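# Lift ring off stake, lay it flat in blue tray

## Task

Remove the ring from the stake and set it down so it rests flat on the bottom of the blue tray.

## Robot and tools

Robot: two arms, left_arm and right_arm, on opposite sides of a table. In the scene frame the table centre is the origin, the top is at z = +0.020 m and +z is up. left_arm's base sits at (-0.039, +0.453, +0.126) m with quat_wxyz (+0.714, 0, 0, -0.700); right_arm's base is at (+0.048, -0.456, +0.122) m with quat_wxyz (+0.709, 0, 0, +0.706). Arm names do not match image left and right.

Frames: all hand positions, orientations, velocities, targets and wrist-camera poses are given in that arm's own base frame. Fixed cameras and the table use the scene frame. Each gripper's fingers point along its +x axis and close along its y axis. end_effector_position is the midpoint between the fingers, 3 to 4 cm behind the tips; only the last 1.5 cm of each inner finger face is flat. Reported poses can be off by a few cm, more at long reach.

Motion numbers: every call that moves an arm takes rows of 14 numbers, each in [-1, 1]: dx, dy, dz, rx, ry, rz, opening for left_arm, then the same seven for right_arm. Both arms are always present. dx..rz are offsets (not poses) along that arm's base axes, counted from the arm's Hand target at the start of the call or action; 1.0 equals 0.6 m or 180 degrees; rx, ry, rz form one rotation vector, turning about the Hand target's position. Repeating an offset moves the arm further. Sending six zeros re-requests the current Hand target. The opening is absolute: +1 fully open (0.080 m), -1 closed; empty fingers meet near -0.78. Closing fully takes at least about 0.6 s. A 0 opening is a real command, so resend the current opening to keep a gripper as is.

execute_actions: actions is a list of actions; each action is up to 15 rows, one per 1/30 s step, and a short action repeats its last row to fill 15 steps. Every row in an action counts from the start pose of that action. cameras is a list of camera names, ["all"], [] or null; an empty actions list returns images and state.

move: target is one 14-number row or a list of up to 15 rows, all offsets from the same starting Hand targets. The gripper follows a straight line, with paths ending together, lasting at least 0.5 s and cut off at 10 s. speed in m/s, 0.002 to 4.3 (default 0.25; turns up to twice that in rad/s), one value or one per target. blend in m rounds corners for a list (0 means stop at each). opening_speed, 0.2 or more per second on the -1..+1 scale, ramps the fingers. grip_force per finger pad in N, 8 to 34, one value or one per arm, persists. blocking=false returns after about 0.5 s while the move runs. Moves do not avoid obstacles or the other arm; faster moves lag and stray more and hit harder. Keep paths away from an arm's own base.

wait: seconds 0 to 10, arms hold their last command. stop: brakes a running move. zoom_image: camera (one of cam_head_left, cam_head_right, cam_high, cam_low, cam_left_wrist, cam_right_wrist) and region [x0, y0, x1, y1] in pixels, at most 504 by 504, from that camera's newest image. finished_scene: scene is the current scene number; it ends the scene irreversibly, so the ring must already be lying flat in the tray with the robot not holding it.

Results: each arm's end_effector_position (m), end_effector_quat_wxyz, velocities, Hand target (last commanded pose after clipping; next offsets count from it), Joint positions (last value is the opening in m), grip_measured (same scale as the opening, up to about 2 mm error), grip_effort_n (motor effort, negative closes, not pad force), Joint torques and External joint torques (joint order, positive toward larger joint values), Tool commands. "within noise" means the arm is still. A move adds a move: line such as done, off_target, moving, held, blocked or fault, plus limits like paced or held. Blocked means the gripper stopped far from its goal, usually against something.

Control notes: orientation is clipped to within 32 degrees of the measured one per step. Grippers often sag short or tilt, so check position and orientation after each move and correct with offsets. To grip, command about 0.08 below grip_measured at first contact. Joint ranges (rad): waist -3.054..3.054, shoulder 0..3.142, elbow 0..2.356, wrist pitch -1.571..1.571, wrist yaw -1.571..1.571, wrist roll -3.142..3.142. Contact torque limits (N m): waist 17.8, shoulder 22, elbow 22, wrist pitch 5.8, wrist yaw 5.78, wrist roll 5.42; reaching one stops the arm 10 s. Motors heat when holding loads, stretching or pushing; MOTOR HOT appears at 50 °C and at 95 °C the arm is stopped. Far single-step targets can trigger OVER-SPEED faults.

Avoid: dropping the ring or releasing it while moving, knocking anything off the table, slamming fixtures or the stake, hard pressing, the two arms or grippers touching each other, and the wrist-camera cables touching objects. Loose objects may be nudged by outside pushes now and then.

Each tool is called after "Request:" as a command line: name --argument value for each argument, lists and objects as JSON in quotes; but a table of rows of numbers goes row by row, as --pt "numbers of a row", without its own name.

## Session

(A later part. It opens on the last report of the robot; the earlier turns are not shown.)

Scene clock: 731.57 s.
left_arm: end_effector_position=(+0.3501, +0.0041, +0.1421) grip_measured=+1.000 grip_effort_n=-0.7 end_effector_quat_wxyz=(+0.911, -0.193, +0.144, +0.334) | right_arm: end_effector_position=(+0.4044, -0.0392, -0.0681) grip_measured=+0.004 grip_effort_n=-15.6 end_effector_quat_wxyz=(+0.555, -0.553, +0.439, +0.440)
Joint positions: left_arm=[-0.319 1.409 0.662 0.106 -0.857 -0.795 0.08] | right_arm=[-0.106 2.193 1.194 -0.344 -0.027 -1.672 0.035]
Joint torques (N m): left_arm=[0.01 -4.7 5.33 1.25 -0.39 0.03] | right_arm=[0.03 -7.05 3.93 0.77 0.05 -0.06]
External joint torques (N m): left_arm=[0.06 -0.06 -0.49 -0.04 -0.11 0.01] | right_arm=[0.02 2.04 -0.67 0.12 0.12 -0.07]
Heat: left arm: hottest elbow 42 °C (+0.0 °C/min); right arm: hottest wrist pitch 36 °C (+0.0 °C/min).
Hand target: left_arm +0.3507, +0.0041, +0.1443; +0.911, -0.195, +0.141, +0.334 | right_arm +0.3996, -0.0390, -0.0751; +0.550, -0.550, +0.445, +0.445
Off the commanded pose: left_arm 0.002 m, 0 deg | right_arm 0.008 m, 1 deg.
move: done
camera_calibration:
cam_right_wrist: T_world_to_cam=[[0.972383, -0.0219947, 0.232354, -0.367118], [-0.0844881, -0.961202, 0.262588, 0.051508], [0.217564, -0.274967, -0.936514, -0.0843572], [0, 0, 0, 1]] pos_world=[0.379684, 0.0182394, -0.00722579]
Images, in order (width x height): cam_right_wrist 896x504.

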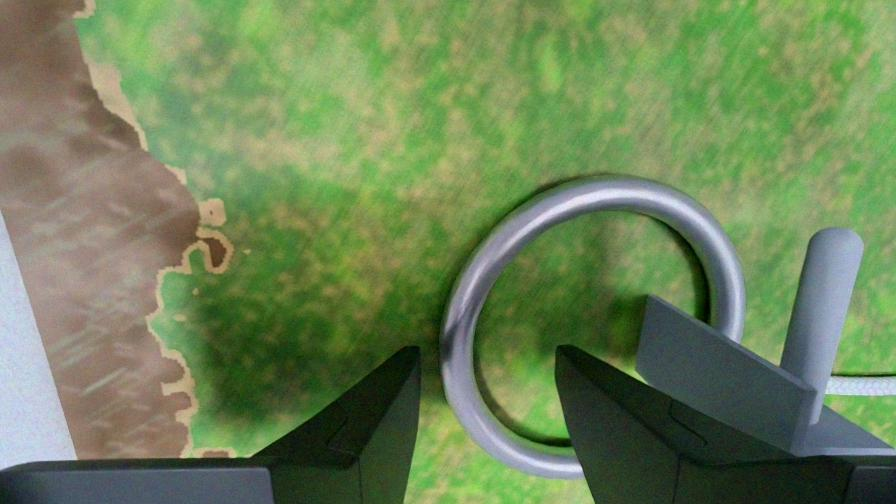

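Request:
execute_actions --actions '[]'

Request:
zoom_image --camera "cam_low" --region '[450, 230, 540, 300]'

Request:
zoom_image --camera "cam_right_wrist" --region '[360, 280, 620, 504]'

Scene clock: 745.77 s.
left_arm: end_effector_position=(+0.3501, +0.0041, +0.1421) grip_measured=+1.000 grip_effort_n=-0.7 end_effector_quat_wxyz=(+0.911, -0.193, +0.144, +0.334) | right_arm: end_effector_position=(+0.4044, -0.0392, -0.0681) grip_measured=+0.004 grip_effort_n=-16.0 end_effector_quat_wxyz=(+0.555, -0.553, +0.439, +0.440)
Joint positions: left_arm=[-0.319 1.409 0.662 0.106 -0.857 -0.795 0.08] | right_arm=[-0.106 2.193 1.194 -0.344 -0.027 -1.672 0.035]
Joint velocities: within noise
Joint torques (N m): left_arm=[-0.04 -4.68 5.32 1.24 -0.41 0.03] | right_arm=[0.01 -7.03 3.93 0.78 0.05 -0.06]
External joint torques (N m): left_arm=[-0.03 -0.01 -0.59 -0.07 -0.12 0.02] | right_arm=[0.04 2.09 -0.68 0.13 0.12 -0.07]
Heat: left arm: hottest elbow 42 °C (+0.0 °C/min); right arm: hottest shoulder 35 °C (+2.0 °C/min).
Hand target: left_arm +0.3507, +0.0041, +0.1443; +0.911, -0.195, +0.141, +0.334 | right_arm +0.3996, -0.0390, -0.0752; +0.550, -0.550, +0.445, +0.445
Tool commands: left_gripper/opening=+1.0 right_gripper/opening=+0.0
Off the commanded pose: left_arm 0.002 m, 0 deg | right_arm 0.008 m, 1 deg.
camera_calibration:
cam_right_wrist: T_world_to_cam=[[0.972383, -0.0219947, 0.232354, -0.367118], [-0.0844881, -0.961202, 0.262588, 0.051508], [0.217564, -0.274967, -0.936514, -0.0843572], [0, 0, 0, 1]] pos_world=[0.379684, 0.0182394, -0.00722579]

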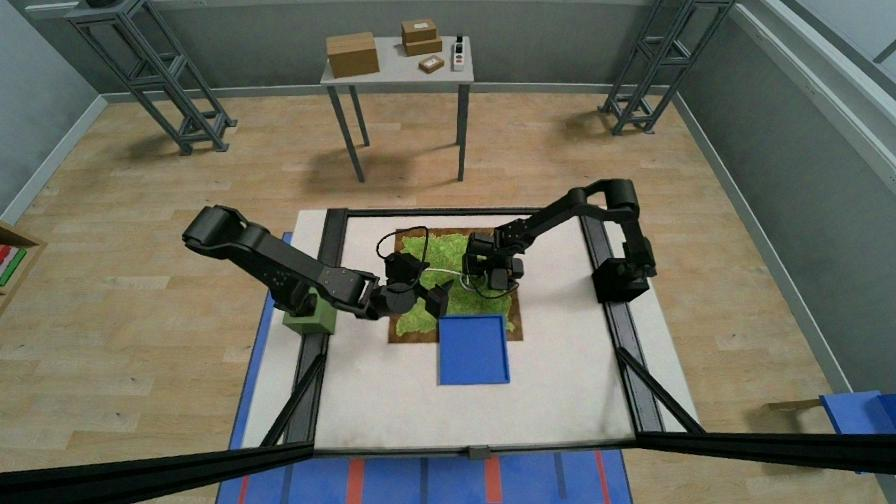

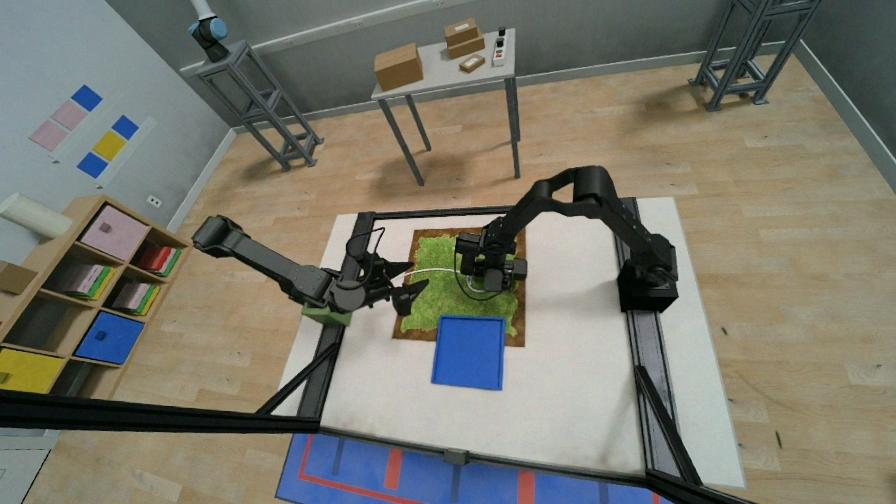

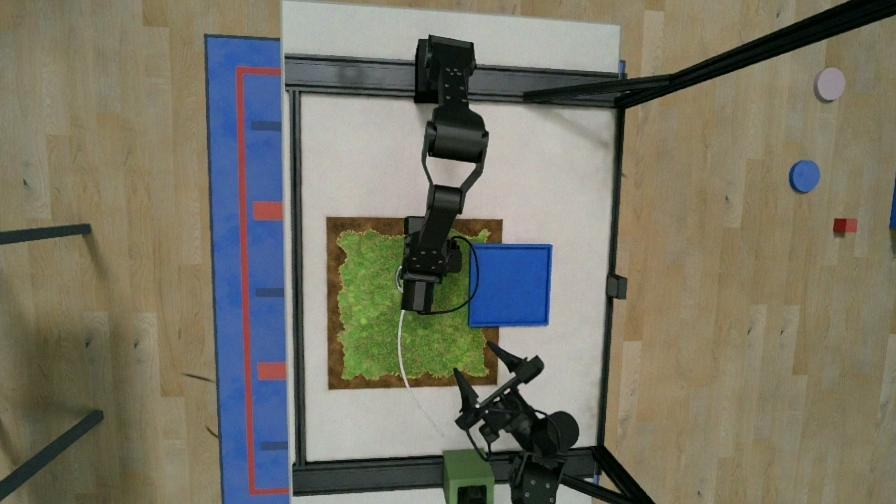

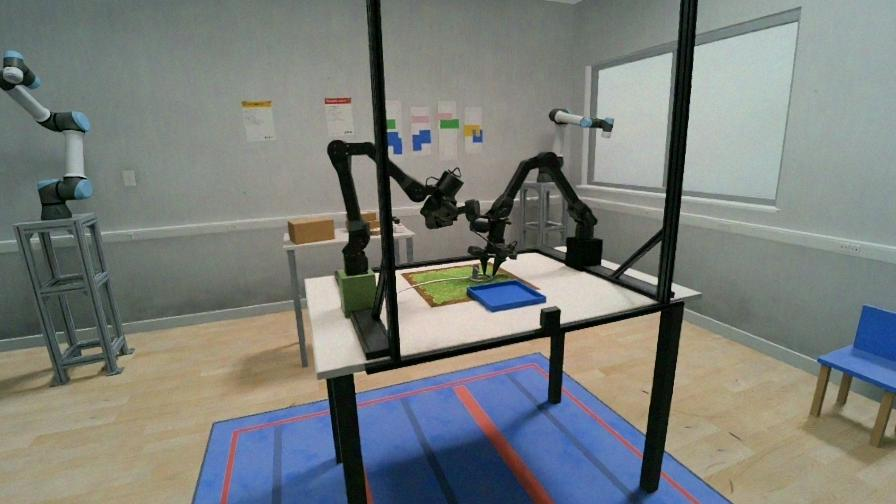

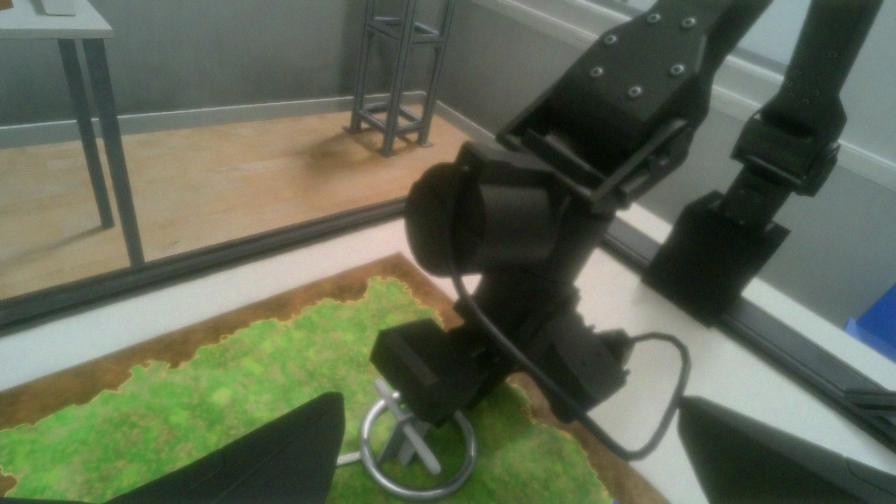

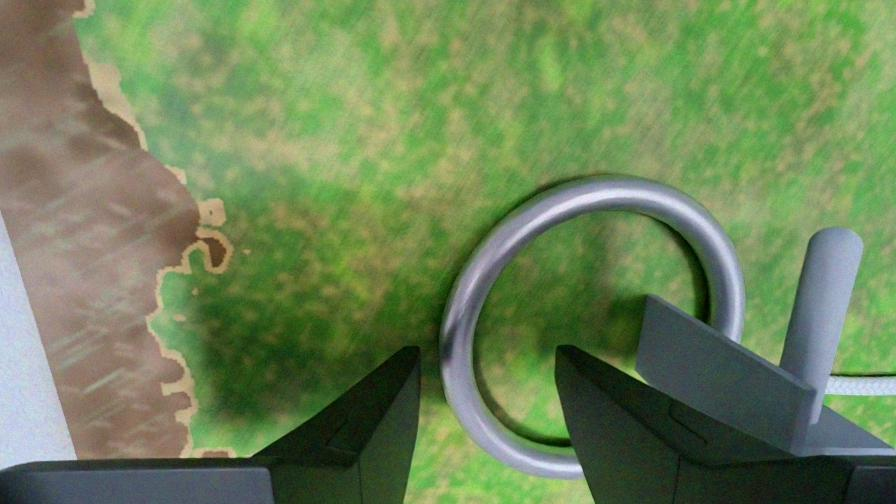

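Scaled by 5.600 from the camera's 896x504 image, which has a finer 1280x720 frame.

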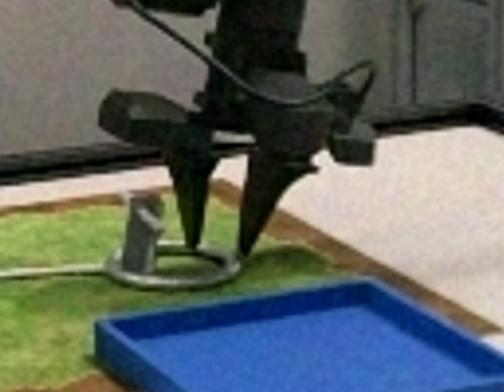

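Scaled by 1.938 from the camera's 896x504 image, which has a finer 1280x720 frame.

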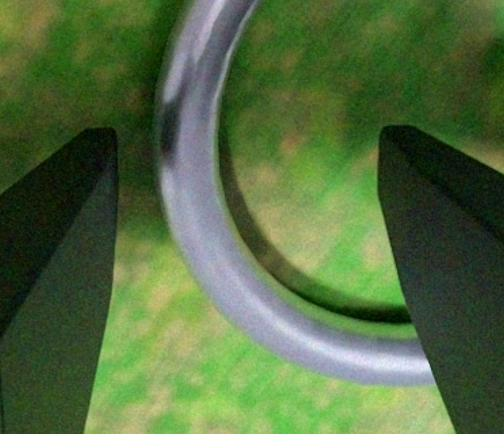

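Request:
move --target '[0,0,0,0,0,0,1.0, 0.0,0.0,0.0067,0,0,0,-0.35]' --speed 0.05 --opening_speed 1.0 --cameras '["cam_right_wrist"]'

Request:
zoom_image --camera "cam_right_wrist" --region '[360, 280, 620, 504]'

Scene clock: 800.57 s.
left_arm: end_effector_position=(+0.3501, +0.0041, +0.1421) grip_measured=+1.000 grip_effort_n=-1.2 end_effector_quat_wxyz=(+0.911, -0.193, +0.144, +0.334) | right_arm: end_effector_position=(+0.4026, -0.0390, -0.0685) grip_measured=-0.346 grip_effort_n=-15.6 end_effector_quat_wxyz=(+0.554, -0.551, +0.442, +0.442)
Joint positions: left_arm=[-0.319 1.409 0.662 0.106 -0.857 -0.795 0.08] | right_arm=[-0.106 2.193 1.194 -0.352 -0.027 -1.672 0.019]
Joint torques (N m): left_arm=[-0.03 -4.76 5.33 1.26 -0.4 0.02] | right_arm=[0.02 -8.21 4.24 0.47 0.05 -0.06]
External joint torques (N m): left_arm=[-0.08 -0.13 -0.47 -0.03 -0.1 0.01] | right_arm=[0.07 0.84 -0.32 -0.16 0.11 -0.07]
Heat: left arm: hottest elbow 42 °C (+0.0 °C/min); right arm: hottest shoulder 37 °C (+3.0 °C/min).
Hand target: left_arm +0.3507, +0.0041, +0.1443; +0.911, -0.195, +0.141, +0.334 | right_arm +0.3996, -0.0390, -0.0711; +0.550, -0.550, +0.445, +0.445
Off the commanded pose: left_arm 0.002 m, 0 deg | right_arm 0.004 m, 1 deg.
move: done
camera_calibration:
cam_right_wrist: T_world_to_cam=[[0.974386, -0.0222438, 0.223778, -0.366613], [-0.0822131, -0.961448, 0.262408, 0.0506864], [0.209314, -0.274084, -0.938651, -0.081131], [0, 0, 0, 1]] pos_world=[0.378371, 0.0183408, -0.00741441]
Images, in order (width x height): cam_right_wrist 896x504.

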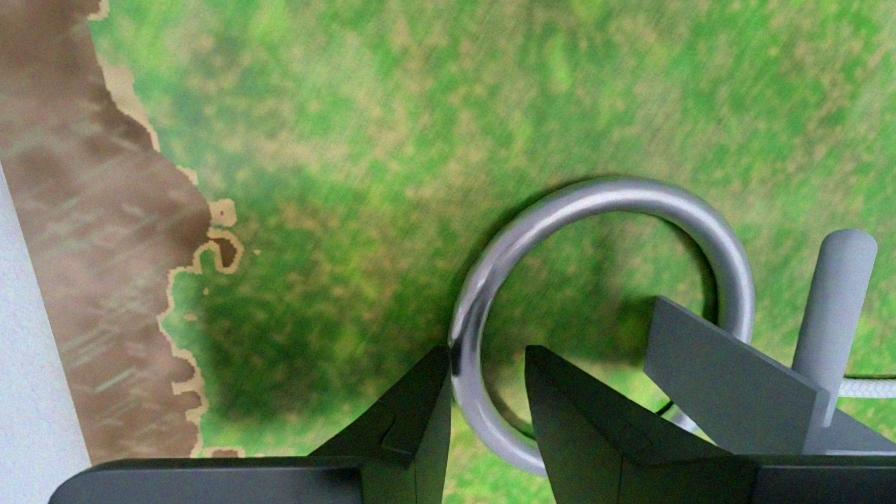

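Scaled by 1.938 from the camera's 896x504 image, which has a finer 1280x720 frame.

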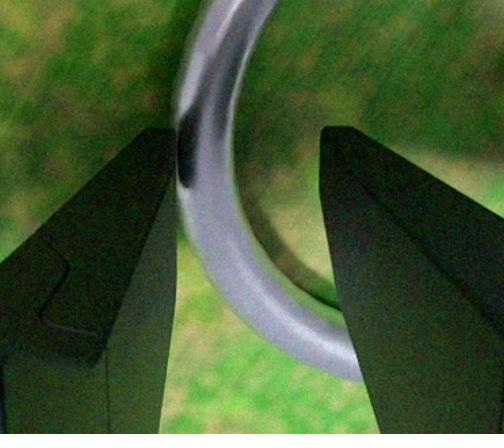

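Request:
move --target '[0,0,0,0,0,0,1.0, -0.0065,0.0,-0.0117,0,0,0,-0.35]' --speed 0.04 --cameras '["cam_right_wrist", "cam_low"]'

Request:
zoom_image --camera "cam_right_wrist" --region '[360, 280, 620, 504]'

Request:
zoom_image --camera "cam_low" --region '[450, 230, 540, 300]'

Scene clock: 822.47 s.
left_arm: end_effector_position=(+0.3501, +0.0041, +0.1421) grip_measured=+1.000 grip_effort_n=-1.2 end_effector_quat_wxyz=(+0.911, -0.193, +0.144, +0.334) | right_arm: end_effector_position=(+0.4003, -0.0388, -0.0720) grip_measured=-0.347 grip_effort_n=-15.6 end_effector_quat_wxyz=(+0.555, -0.552, +0.440, +0.440)
Joint positions: left_arm=[-0.319 1.409 0.662 0.106 -0.857 -0.795 0.08] | right_arm=[-0.106 2.193 1.173 -0.325 -0.027 -1.672 0.019]
Joint torques (N m): left_arm=[-0.05 -4.69 5.4 1.26 -0.39 0.02] | right_arm=[-0.07 -7.2 3.82 0.78 0.04 -0.09]
External joint torques (N m): left_arm=[-0.08 -0.06 -0.41 -0.03 -0.1 0.01] | right_arm=[0 1.9 -0.77 0.11 0.1 -0.11]
Heat: left arm: hottest elbow 42 °C (+0.0 °C/min); right arm: hottest shoulder 39 °C (+3.0 °C/min).
Hand target: left_arm +0.3507, +0.0041, +0.1443; +0.911, -0.195, +0.141, +0.334 | right_arm +0.3957, -0.0390, -0.0782; +0.550, -0.550, +0.445, +0.445
Off the commanded pose: left_arm 0.002 m, 0 deg | right_arm 0.008 m, 1 deg.
move: done
camera_calibration:
cam_right_wrist: T_world_to_cam=[[0.972829, -0.0220227, 0.230474, -0.362597], [-0.0839593, -0.961262, 0.262539, 0.0523883], [0.215764, -0.274756, -0.936993, -0.086381], [0, 0, 0, 1]] pos_world=[0.375781, 0.0186397, -0.0111233]
Images, in order (width x height): cam_low 896x504, cam_right_wrist 896x504.

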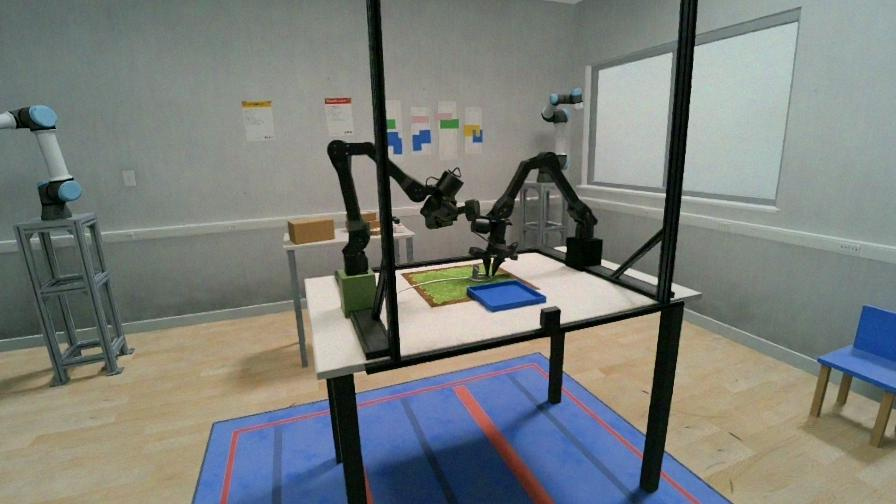

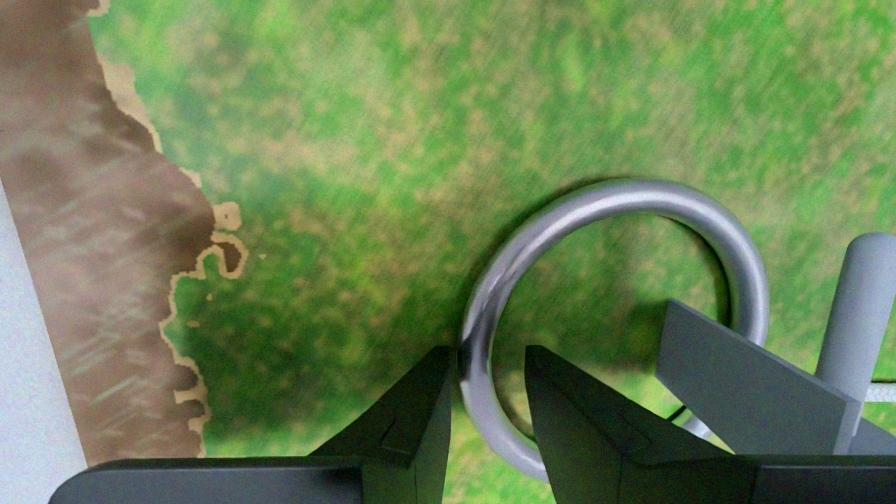

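Scaled by 1.938 from the camera's 896x504 image, which has a finer 1280x720 frame.

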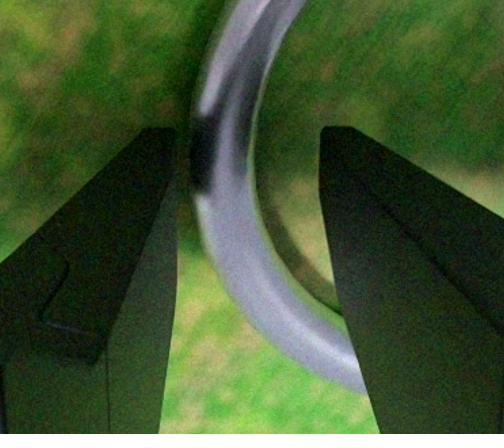

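Scaled by 5.600 from the camera's 896x504 image, which has a finer 1280x720 frame.

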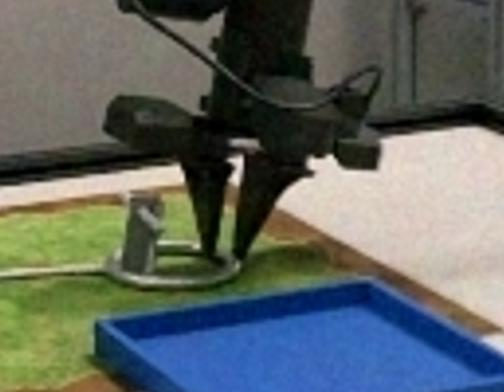

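Request:
move --target '[0,0,0,0,0,0,1.0, -0.0025,0.0,-0.0067,0,0,0,-0.35]' --speed 0.04 --cameras '["cam_right_wrist"]'

Request:
zoom_image --camera "cam_right_wrist" --region '[360, 280, 620, 504]'

Scene clock: 835.50 s.
left_arm: end_effector_position=(+0.3501, +0.0041, +0.1421) grip_measured=+1.000 grip_effort_n=-1.2 end_effector_quat_wxyz=(+0.911, -0.193, +0.144, +0.334) | right_arm: end_effector_position=(+0.3992, -0.0386, -0.0753) grip_measured=-0.347 grip_effort_n=-15.6 end_effector_quat_wxyz=(+0.555, -0.553, +0.439, +0.440)
Joint positions: left_arm=[-0.319 1.409 0.662 0.106 -0.857 -0.795 0.08] | right_arm=[-0.106 2.198 1.164 -0.308 -0.027 -1.672 0.019]
Joint torques (N m): left_arm=[-0.09 -4.71 5.34 1.26 -0.41 0.01] | right_arm=[-0.12 -6.91 3.79 0.77 0.04 -0.11]
External joint torques (N m): left_arm=[-0.09 -0.09 -0.45 -0.02 -0.12 0] | right_arm=[-0.04 2.12 -0.71 0.11 0.09 -0.12]
Heat: left arm: hottest elbow 42 °C (+0.0 °C/min); right arm: hottest shoulder 38 °C (+2.0 °C/min).
Hand target: left_arm +0.3507, +0.0041, +0.1443; +0.911, -0.195, +0.141, +0.334 | right_arm +0.3942, -0.0390, -0.0822; +0.550, -0.550, +0.445, +0.445
Off the commanded pose: left_arm 0.002 m, 0 deg | right_arm 0.009 m, 1 deg.
move: off_target (right_arm)
camera_calibration:
cam_right_wrist: T_world_to_cam=[[0.972383, -0.0219947, 0.232354, -0.360378], [-0.0844881, -0.961202, 0.262588, 0.0534399], [0.217564, -0.274967, -0.936514, -0.0898313], [0, 0, 0, 1]] pos_world=[0.374484, 0.0187394, -0.0144258]
Images, in order (width x height): cam_right_wrist 896x504.

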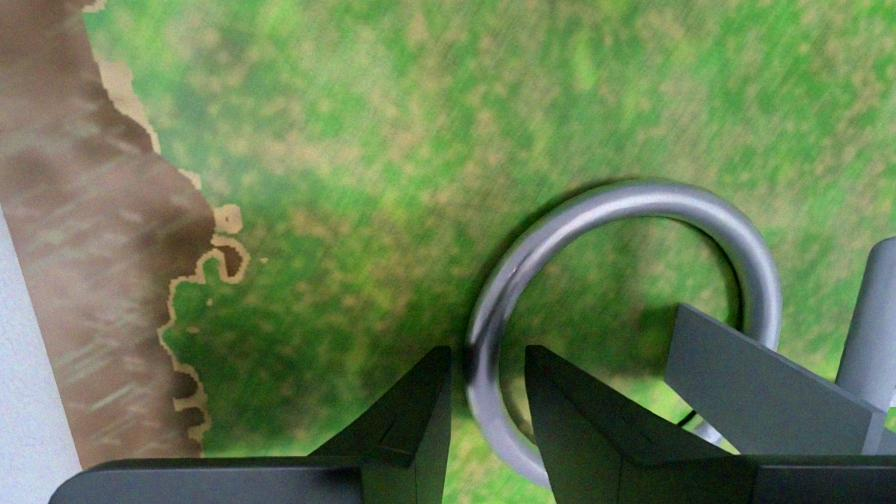

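Scaled by 1.938 from the camera's 896x504 image, which has a finer 1280x720 frame.

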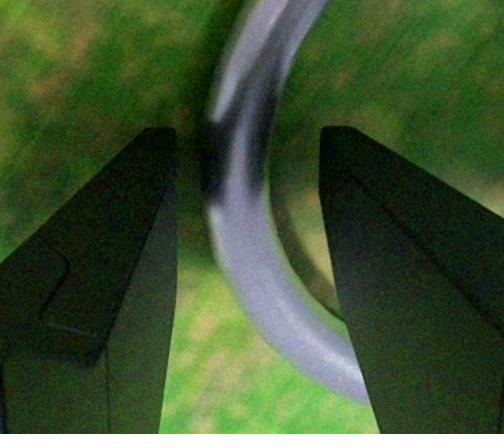

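Request:
move --target '[0,0,0,0,0,0,1.0, -0.0015,0.0,-0.0058,0,0,0,-0.35]' --speed 0.04 --cameras '["cam_right_wrist"]'

Request:
zoom_image --camera "cam_right_wrist" --region '[360, 280, 620, 504]'

Scene clock: 864.97 s.
left_arm: end_effector_position=(+0.3501, +0.0041, +0.1421) grip_measured=+1.000 grip_effort_n=-0.7 end_effector_quat_wxyz=(+0.911, -0.193, +0.144, +0.334) | right_arm: end_effector_position=(+0.3989, -0.0386, -0.0763) grip_measured=-0.347 grip_effort_n=-16.0 end_effector_quat_wxyz=(+0.556, -0.554, +0.439, +0.439)
Joint positions: left_arm=[-0.319 1.409 0.662 0.106 -0.857 -0.795 0.08] | right_arm=[-0.106 2.199 1.158 -0.299 -0.027 -1.672 0.019]
Joint torques (N m): left_arm=[-0.02 -4.69 5.28 1.25 -0.41 0.02] | right_arm=[-0.15 -6.17 3.72 1.15 0.03 -0.11]
External joint torques (N m): left_arm=[-0.04 -0.11 -0.46 -0.01 -0.12 0.01] | right_arm=[-0.14 2.84 -0.79 0.47 0.1 -0.13]
Heat: left arm: hottest elbow 43 °C (+1.0 °C/min); right arm: hottest shoulder 38 °C (+1.0 °C/min).
Hand target: left_arm +0.3507, +0.0041, +0.1443; +0.911, -0.195, +0.141, +0.334 | right_arm +0.3933, -0.0390, -0.0857; +0.550, -0.550, +0.445, +0.445
Off the commanded pose: left_arm 0.002 m, 0 deg | right_arm 0.011 m, 1 deg.
move: off_target (right_arm)
camera_calibration:
cam_right_wrist: T_world_to_cam=[[0.971684, -0.0219534, 0.235261, -0.359355], [-0.0853024, -0.961118, 0.262633, 0.054061], [0.220348, -0.275265, -0.935776, -0.0916604], [0, 0, 0, 1]] pos_world=[0.373988, 0.018839, -0.0154296]
Images, in order (width x height): cam_right_wrist 896x504.

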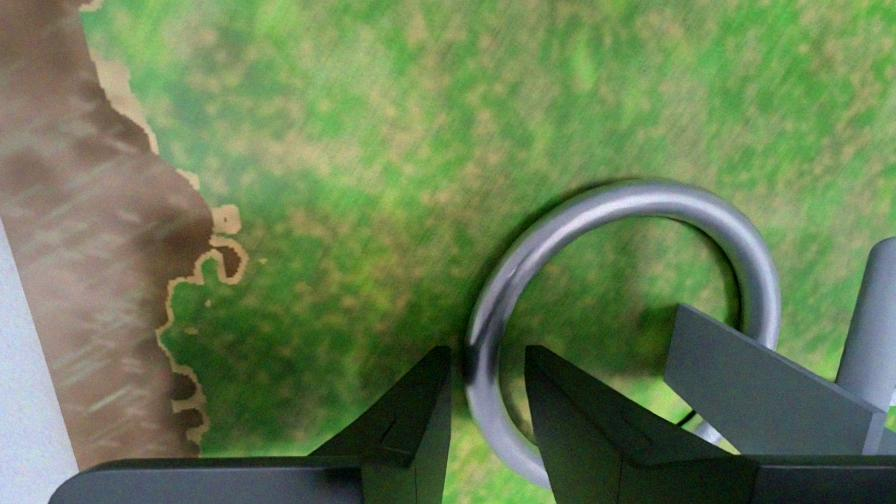

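Scaled by 1.938 from the camera's 896x504 image, which has a finer 1280x720 frame.

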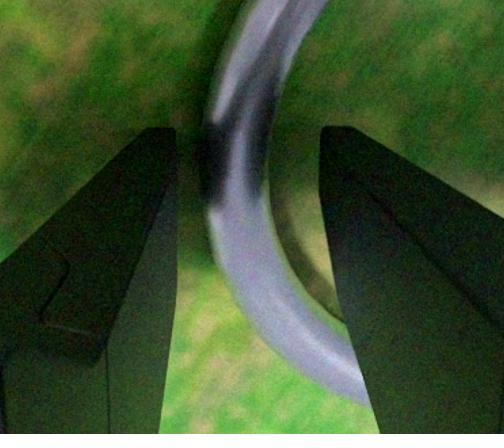

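Request:
move --target '[0,0,0,0,0,0,1.0, 0,0,0,0,0,0,-0.75]' --speed 0.05 --opening_speed 0.5 --cameras '["cam_right_wrist", "cam_low", "cam_left_wrist"]'

Request:
zoom_image --camera "cam_right_wrist" --region '[360, 280, 620, 504]'

Request:
zoom_image --camera "cam_low" --region '[450, 230, 540, 300]'

Scene clock: 885.87 s.
left_arm: end_effector_position=(+0.3501, +0.0041, +0.1421) grip_measured=+1.000 grip_effort_n=-1.2 end_effector_quat_wxyz=(+0.911, -0.193, +0.144, +0.334) | right_arm: end_effector_position=(+0.3978, -0.0385, -0.0770) grip_measured=-0.621 grip_effort_n=-83.5 end_effector_quat_wxyz=(+0.555, -0.553, +0.439, +0.439)
Joint positions: left_arm=[-0.319 1.409 0.662 0.106 -0.857 -0.795 0.08] | right_arm=[-0.106 2.199 1.155 -0.299 -0.026 -1.672 0.007]
Joint torques (N m): left_arm=[0.01 -4.71 5.34 1.24 -0.39 0.04] | right_arm=[-0.14 -6.19 4.05 1.09 0.02 -0.11]
External joint torques (N m): left_arm=[0.02 -0.11 -0.47 -0.05 -0.11 0.02] | right_arm=[-0.09 2.82 -0.42 0.43 0.09 -0.12]
Heat: left arm: hottest elbow 43 °C (+1.0 °C/min); right arm: hottest shoulder 37 °C (-2.0 °C/min).
Hand target: left_arm +0.3507, +0.0041, +0.1443; +0.911, -0.195, +0.141, +0.334 | right_arm +0.3934, -0.0391, -0.0856; +0.550, -0.550, +0.445, +0.445
Off the commanded pose: left_arm 0.002 m, 0 deg | right_arm 0.010 m, 1 deg.
move: off_target (right_arm)
camera_calibration:
cam_right_wrist: T_world_to_cam=[[0.972298, -0.0220026, 0.232706, -0.358582], [-0.0846823, -0.961086, 0.26295, 0.0539399], [0.217865, -0.275372, -0.936325, -0.0911937], [0, 0, 0, 1]] pos_world=[0.373084, 0.018839, -0.0161261]
Images, in order (width x height): cam_low 896x504, cam_left_wrist 896x504, cam_right_wrist 896x504.

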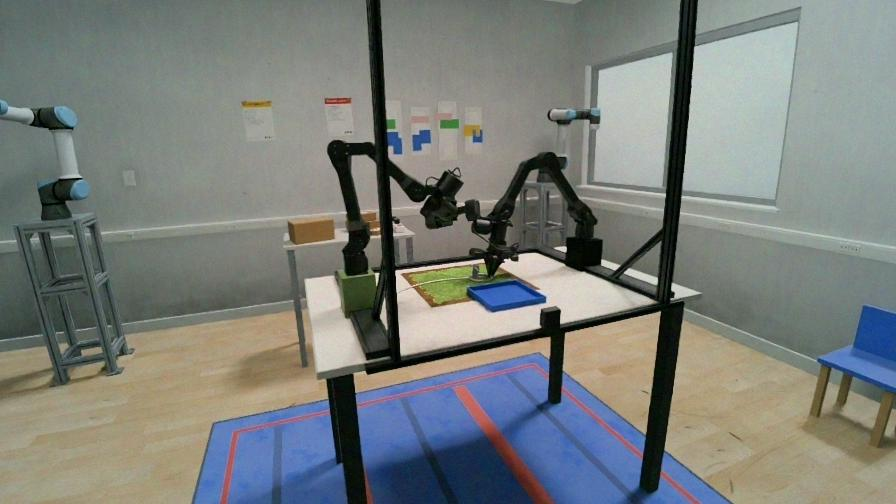

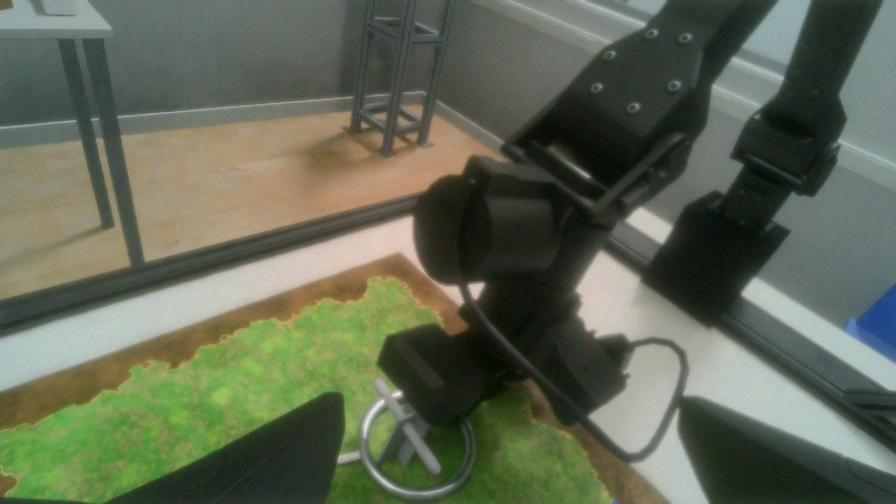

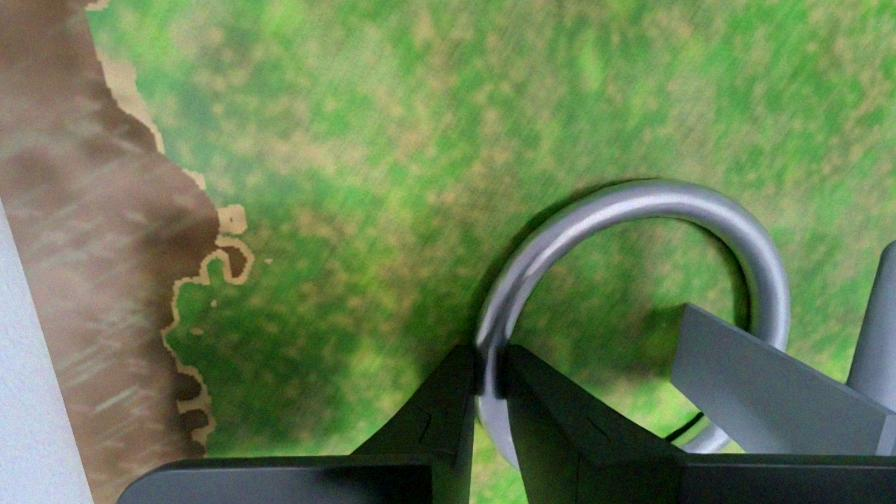

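Scaled by 1.938 from the camera's 896x504 image, which has a finer 1280x720 frame.

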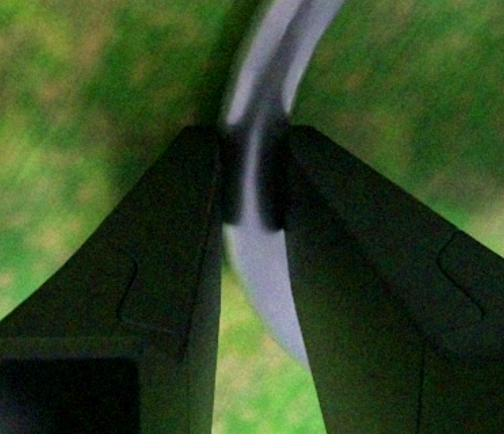

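Scaled by 5.600 from the camera's 896x504 image, which has a finer 1280x720 frame.

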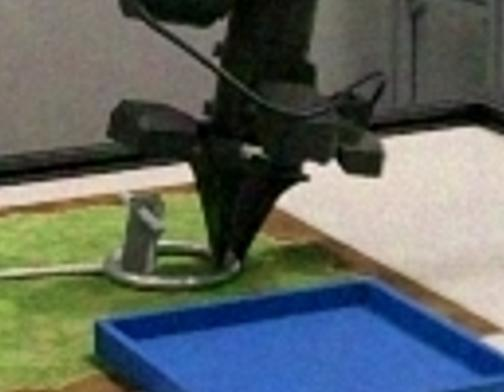

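Request:
move --target '[0,0,0,0,0,0,1.0, 0.0073,0,0.0377,0,0,0,-0.75]' --speed 0.06 --cameras '["cam_right_wrist", "cam_low", "cam_left_wrist"]'

Request:
zoom_image --camera "cam_low" --region '[450, 230, 540, 300]'

Request:
zoom_image --camera "cam_left_wrist" --region '[330, 330, 570, 504]'

Scene clock: 946.93 s.
left_arm: end_effector_position=(+0.3501, +0.0041, +0.1421) grip_measured=+1.000 grip_effort_n=-0.7 end_effector_quat_wxyz=(+0.911, -0.193, +0.144, +0.334) | right_arm: end_effector_position=(+0.3970, -0.0385, -0.0681) grip_measured=-0.621 grip_effort_n=-83.5 end_effector_quat_wxyz=(+0.550, -0.547, +0.446, +0.447)
Joint positions: left_arm=[-0.319 1.409 0.662 0.106 -0.857 -0.795 0.08] | right_arm=[-0.106 2.184 1.184 -0.367 -0.026 -1.672 0.007]
Joint torques (N m): left_arm=[-0.08 -4.63 5.34 1.25 -0.4 0.01] | right_arm=[-0.04 -10.11 5.12 -0.17 0.03 -0.08]
External joint torques (N m): left_arm=[-0.07 0 -0.49 -0.04 -0.11 0] | right_arm=[0 -1.05 0.5 -0.8 0.09 -0.09]
Heat: left arm: hottest elbow 43 °C (+0.0 °C/min); right arm: hottest shoulder 36 °C (-1.0 °C/min).
Hand target: left_arm +0.3507, +0.0041, +0.1443; +0.911, -0.195, +0.141, +0.334 | right_arm +0.3977, -0.0390, -0.0630; +0.550, -0.550, +0.445, +0.445
Off the commanded pose: left_arm 0.002 m, 0 deg | right_arm 0.005 m, 0 deg.
move: done
camera_calibration:
cam_right_wrist: T_world_to_cam=[[0.977745, -0.0226094, 0.208574, -0.363633], [-0.0782154, -0.961785, 0.262398, 0.0489897], [0.194671, -0.272872, -0.942149, -0.0738562], [0, 0, 0, 1]] pos_world=[0.37375, 0.0187428, -0.00659392]
Images, in order (width x height): cam_low 896x504, cam_left_wrist 896x504, cam_right_wrist 896x504.

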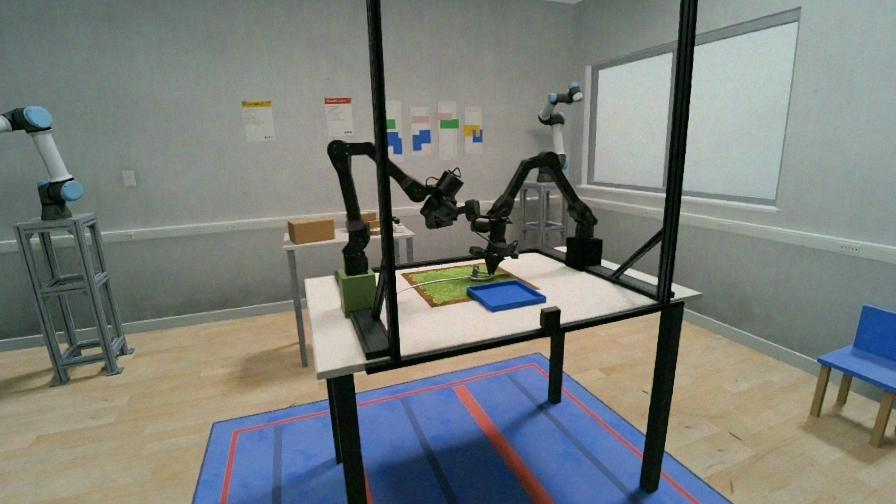

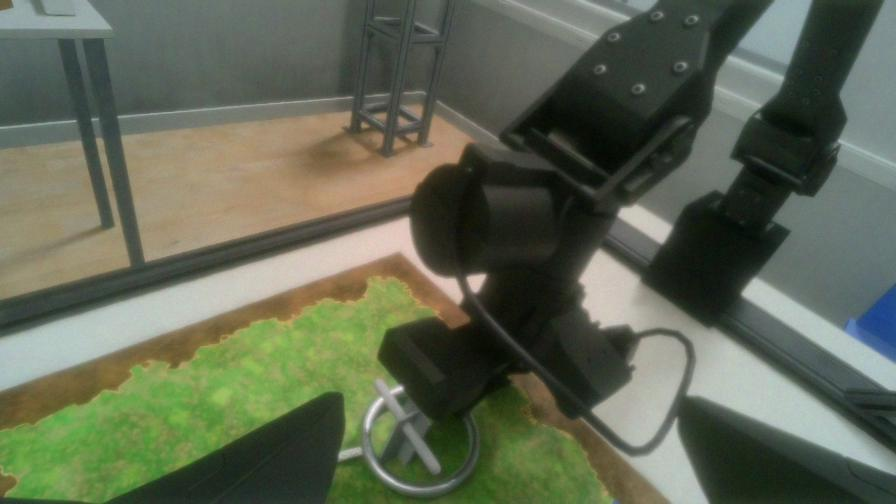

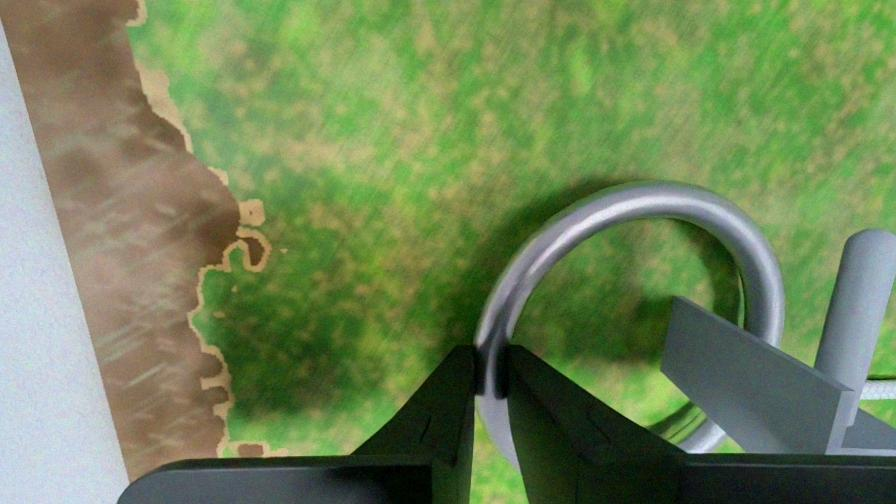

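Scaled by 5.600 from the camera's 896x504 image, which has a finer 1280x720 frame.

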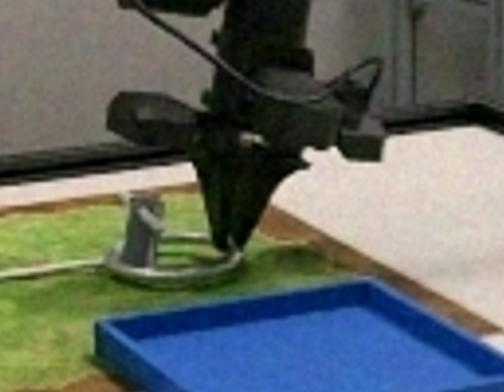

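Scaled by 2.100 from the camera's 896x504 image, which has a finer 1280x720 frame.

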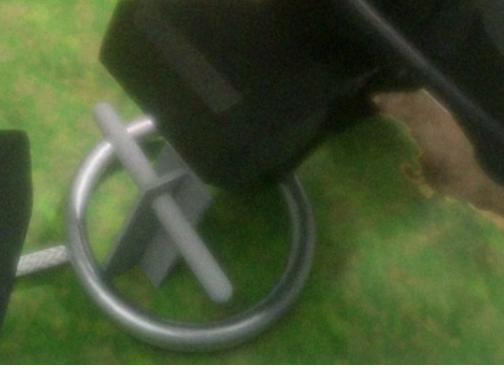

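Request:
move --target '[0,0,0,0,0,0,1.0, 0.0417,0.0083,0.0083,0,0,0,-0.75]' --speed 0.08 --cameras '["cam_right_wrist", "cam_low", "cam_left_wrist"]'

Request:
zoom_image --camera "cam_low" --region '[450, 230, 540, 300]'

Request:
zoom_image --camera "cam_left_wrist" --region '[330, 330, 570, 504]'

Scene clock: 962.73 s.
left_arm: end_effector_position=(+0.3501, +0.0041, +0.1421) grip_measured=+1.000 grip_effort_n=-0.7 end_effector_quat_wxyz=(+0.911, -0.193, +0.144, +0.334) | right_arm: end_effector_position=(+0.4197, -0.0337, -0.0571) grip_measured=-0.621 grip_effort_n=-83.5 end_effector_quat_wxyz=(+0.549, -0.549, +0.443, +0.447)
Joint positions: left_arm=[-0.319 1.409 0.662 0.106 -0.857 -0.795 0.08] | right_arm=[-0.088 2.218 1.303 -0.449 -0.022 -1.661 0.007]
Joint torques (N m): left_arm=[-0.01 -4.67 5.35 1.26 -0.4 0] | right_arm=[0.07 -7.88 6.72 0.58 0.04 0.16]
External joint torques (N m): left_arm=[-0.01 -0.07 -0.41 -0.02 -0.11 -0.01] | right_arm=[0.01 1.69 1.85 -0.03 0.11 0.15]
Heat: left arm: hottest elbow 43 °C (+0.0 °C/min); right arm: hottest shoulder 36 °C (+0.0 °C/min).
Hand target: left_arm +0.3507, +0.0041, +0.1443; +0.911, -0.195, +0.141, +0.334 | right_arm +0.4228, -0.0339, -0.0580; +0.550, -0.550, +0.445, +0.445
Off the commanded pose: left_arm 0.002 m, 0 deg | right_arm 0.003 m, 0 deg.
move: done
camera_calibration:
cam_right_wrist: T_world_to_cam=[[0.977247, -0.0156873, 0.211525, -0.387411], [-0.07255, -0.961832, 0.263849, 0.0501909], [0.199313, -0.273192, -0.941085, -0.0683273], [0, 0, 0, 1]] pos_world=[0.395856, 0.0235313, 0.00440251]
Images, in order (width x height): cam_low 896x504, cam_left_wrist 896x504, cam_right_wrist 896x504.

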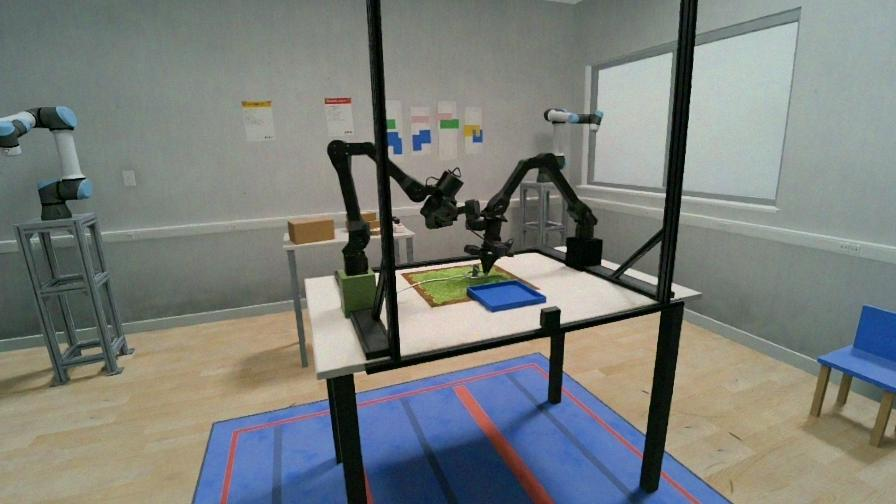

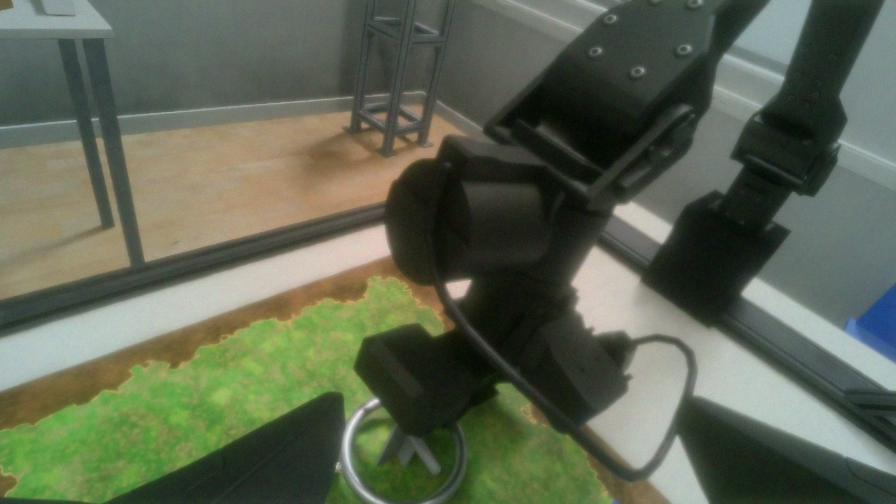

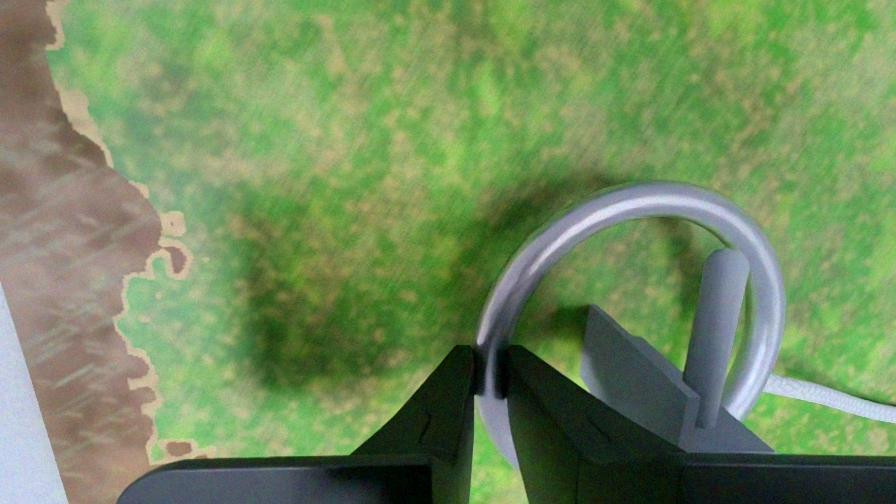

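Scaled by 5.600 from the camera's 896x504 image, which has a finer 1280x720 frame.

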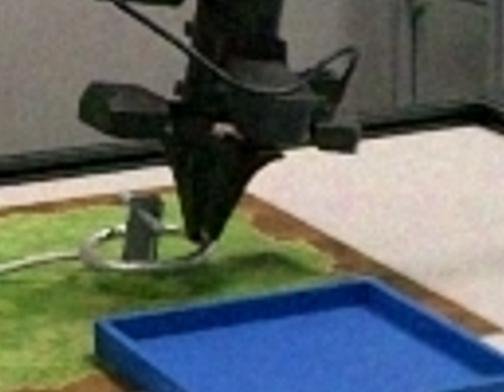

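Scaled by 2.100 from the camera's 896x504 image, which has a finer 1280x720 frame.

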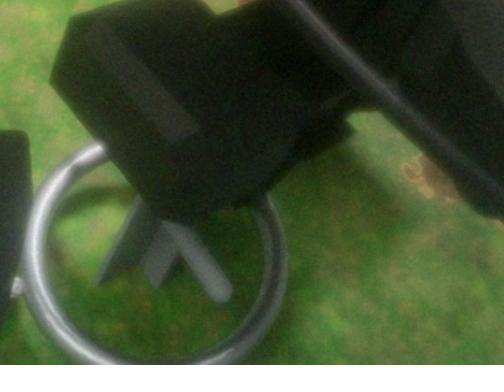

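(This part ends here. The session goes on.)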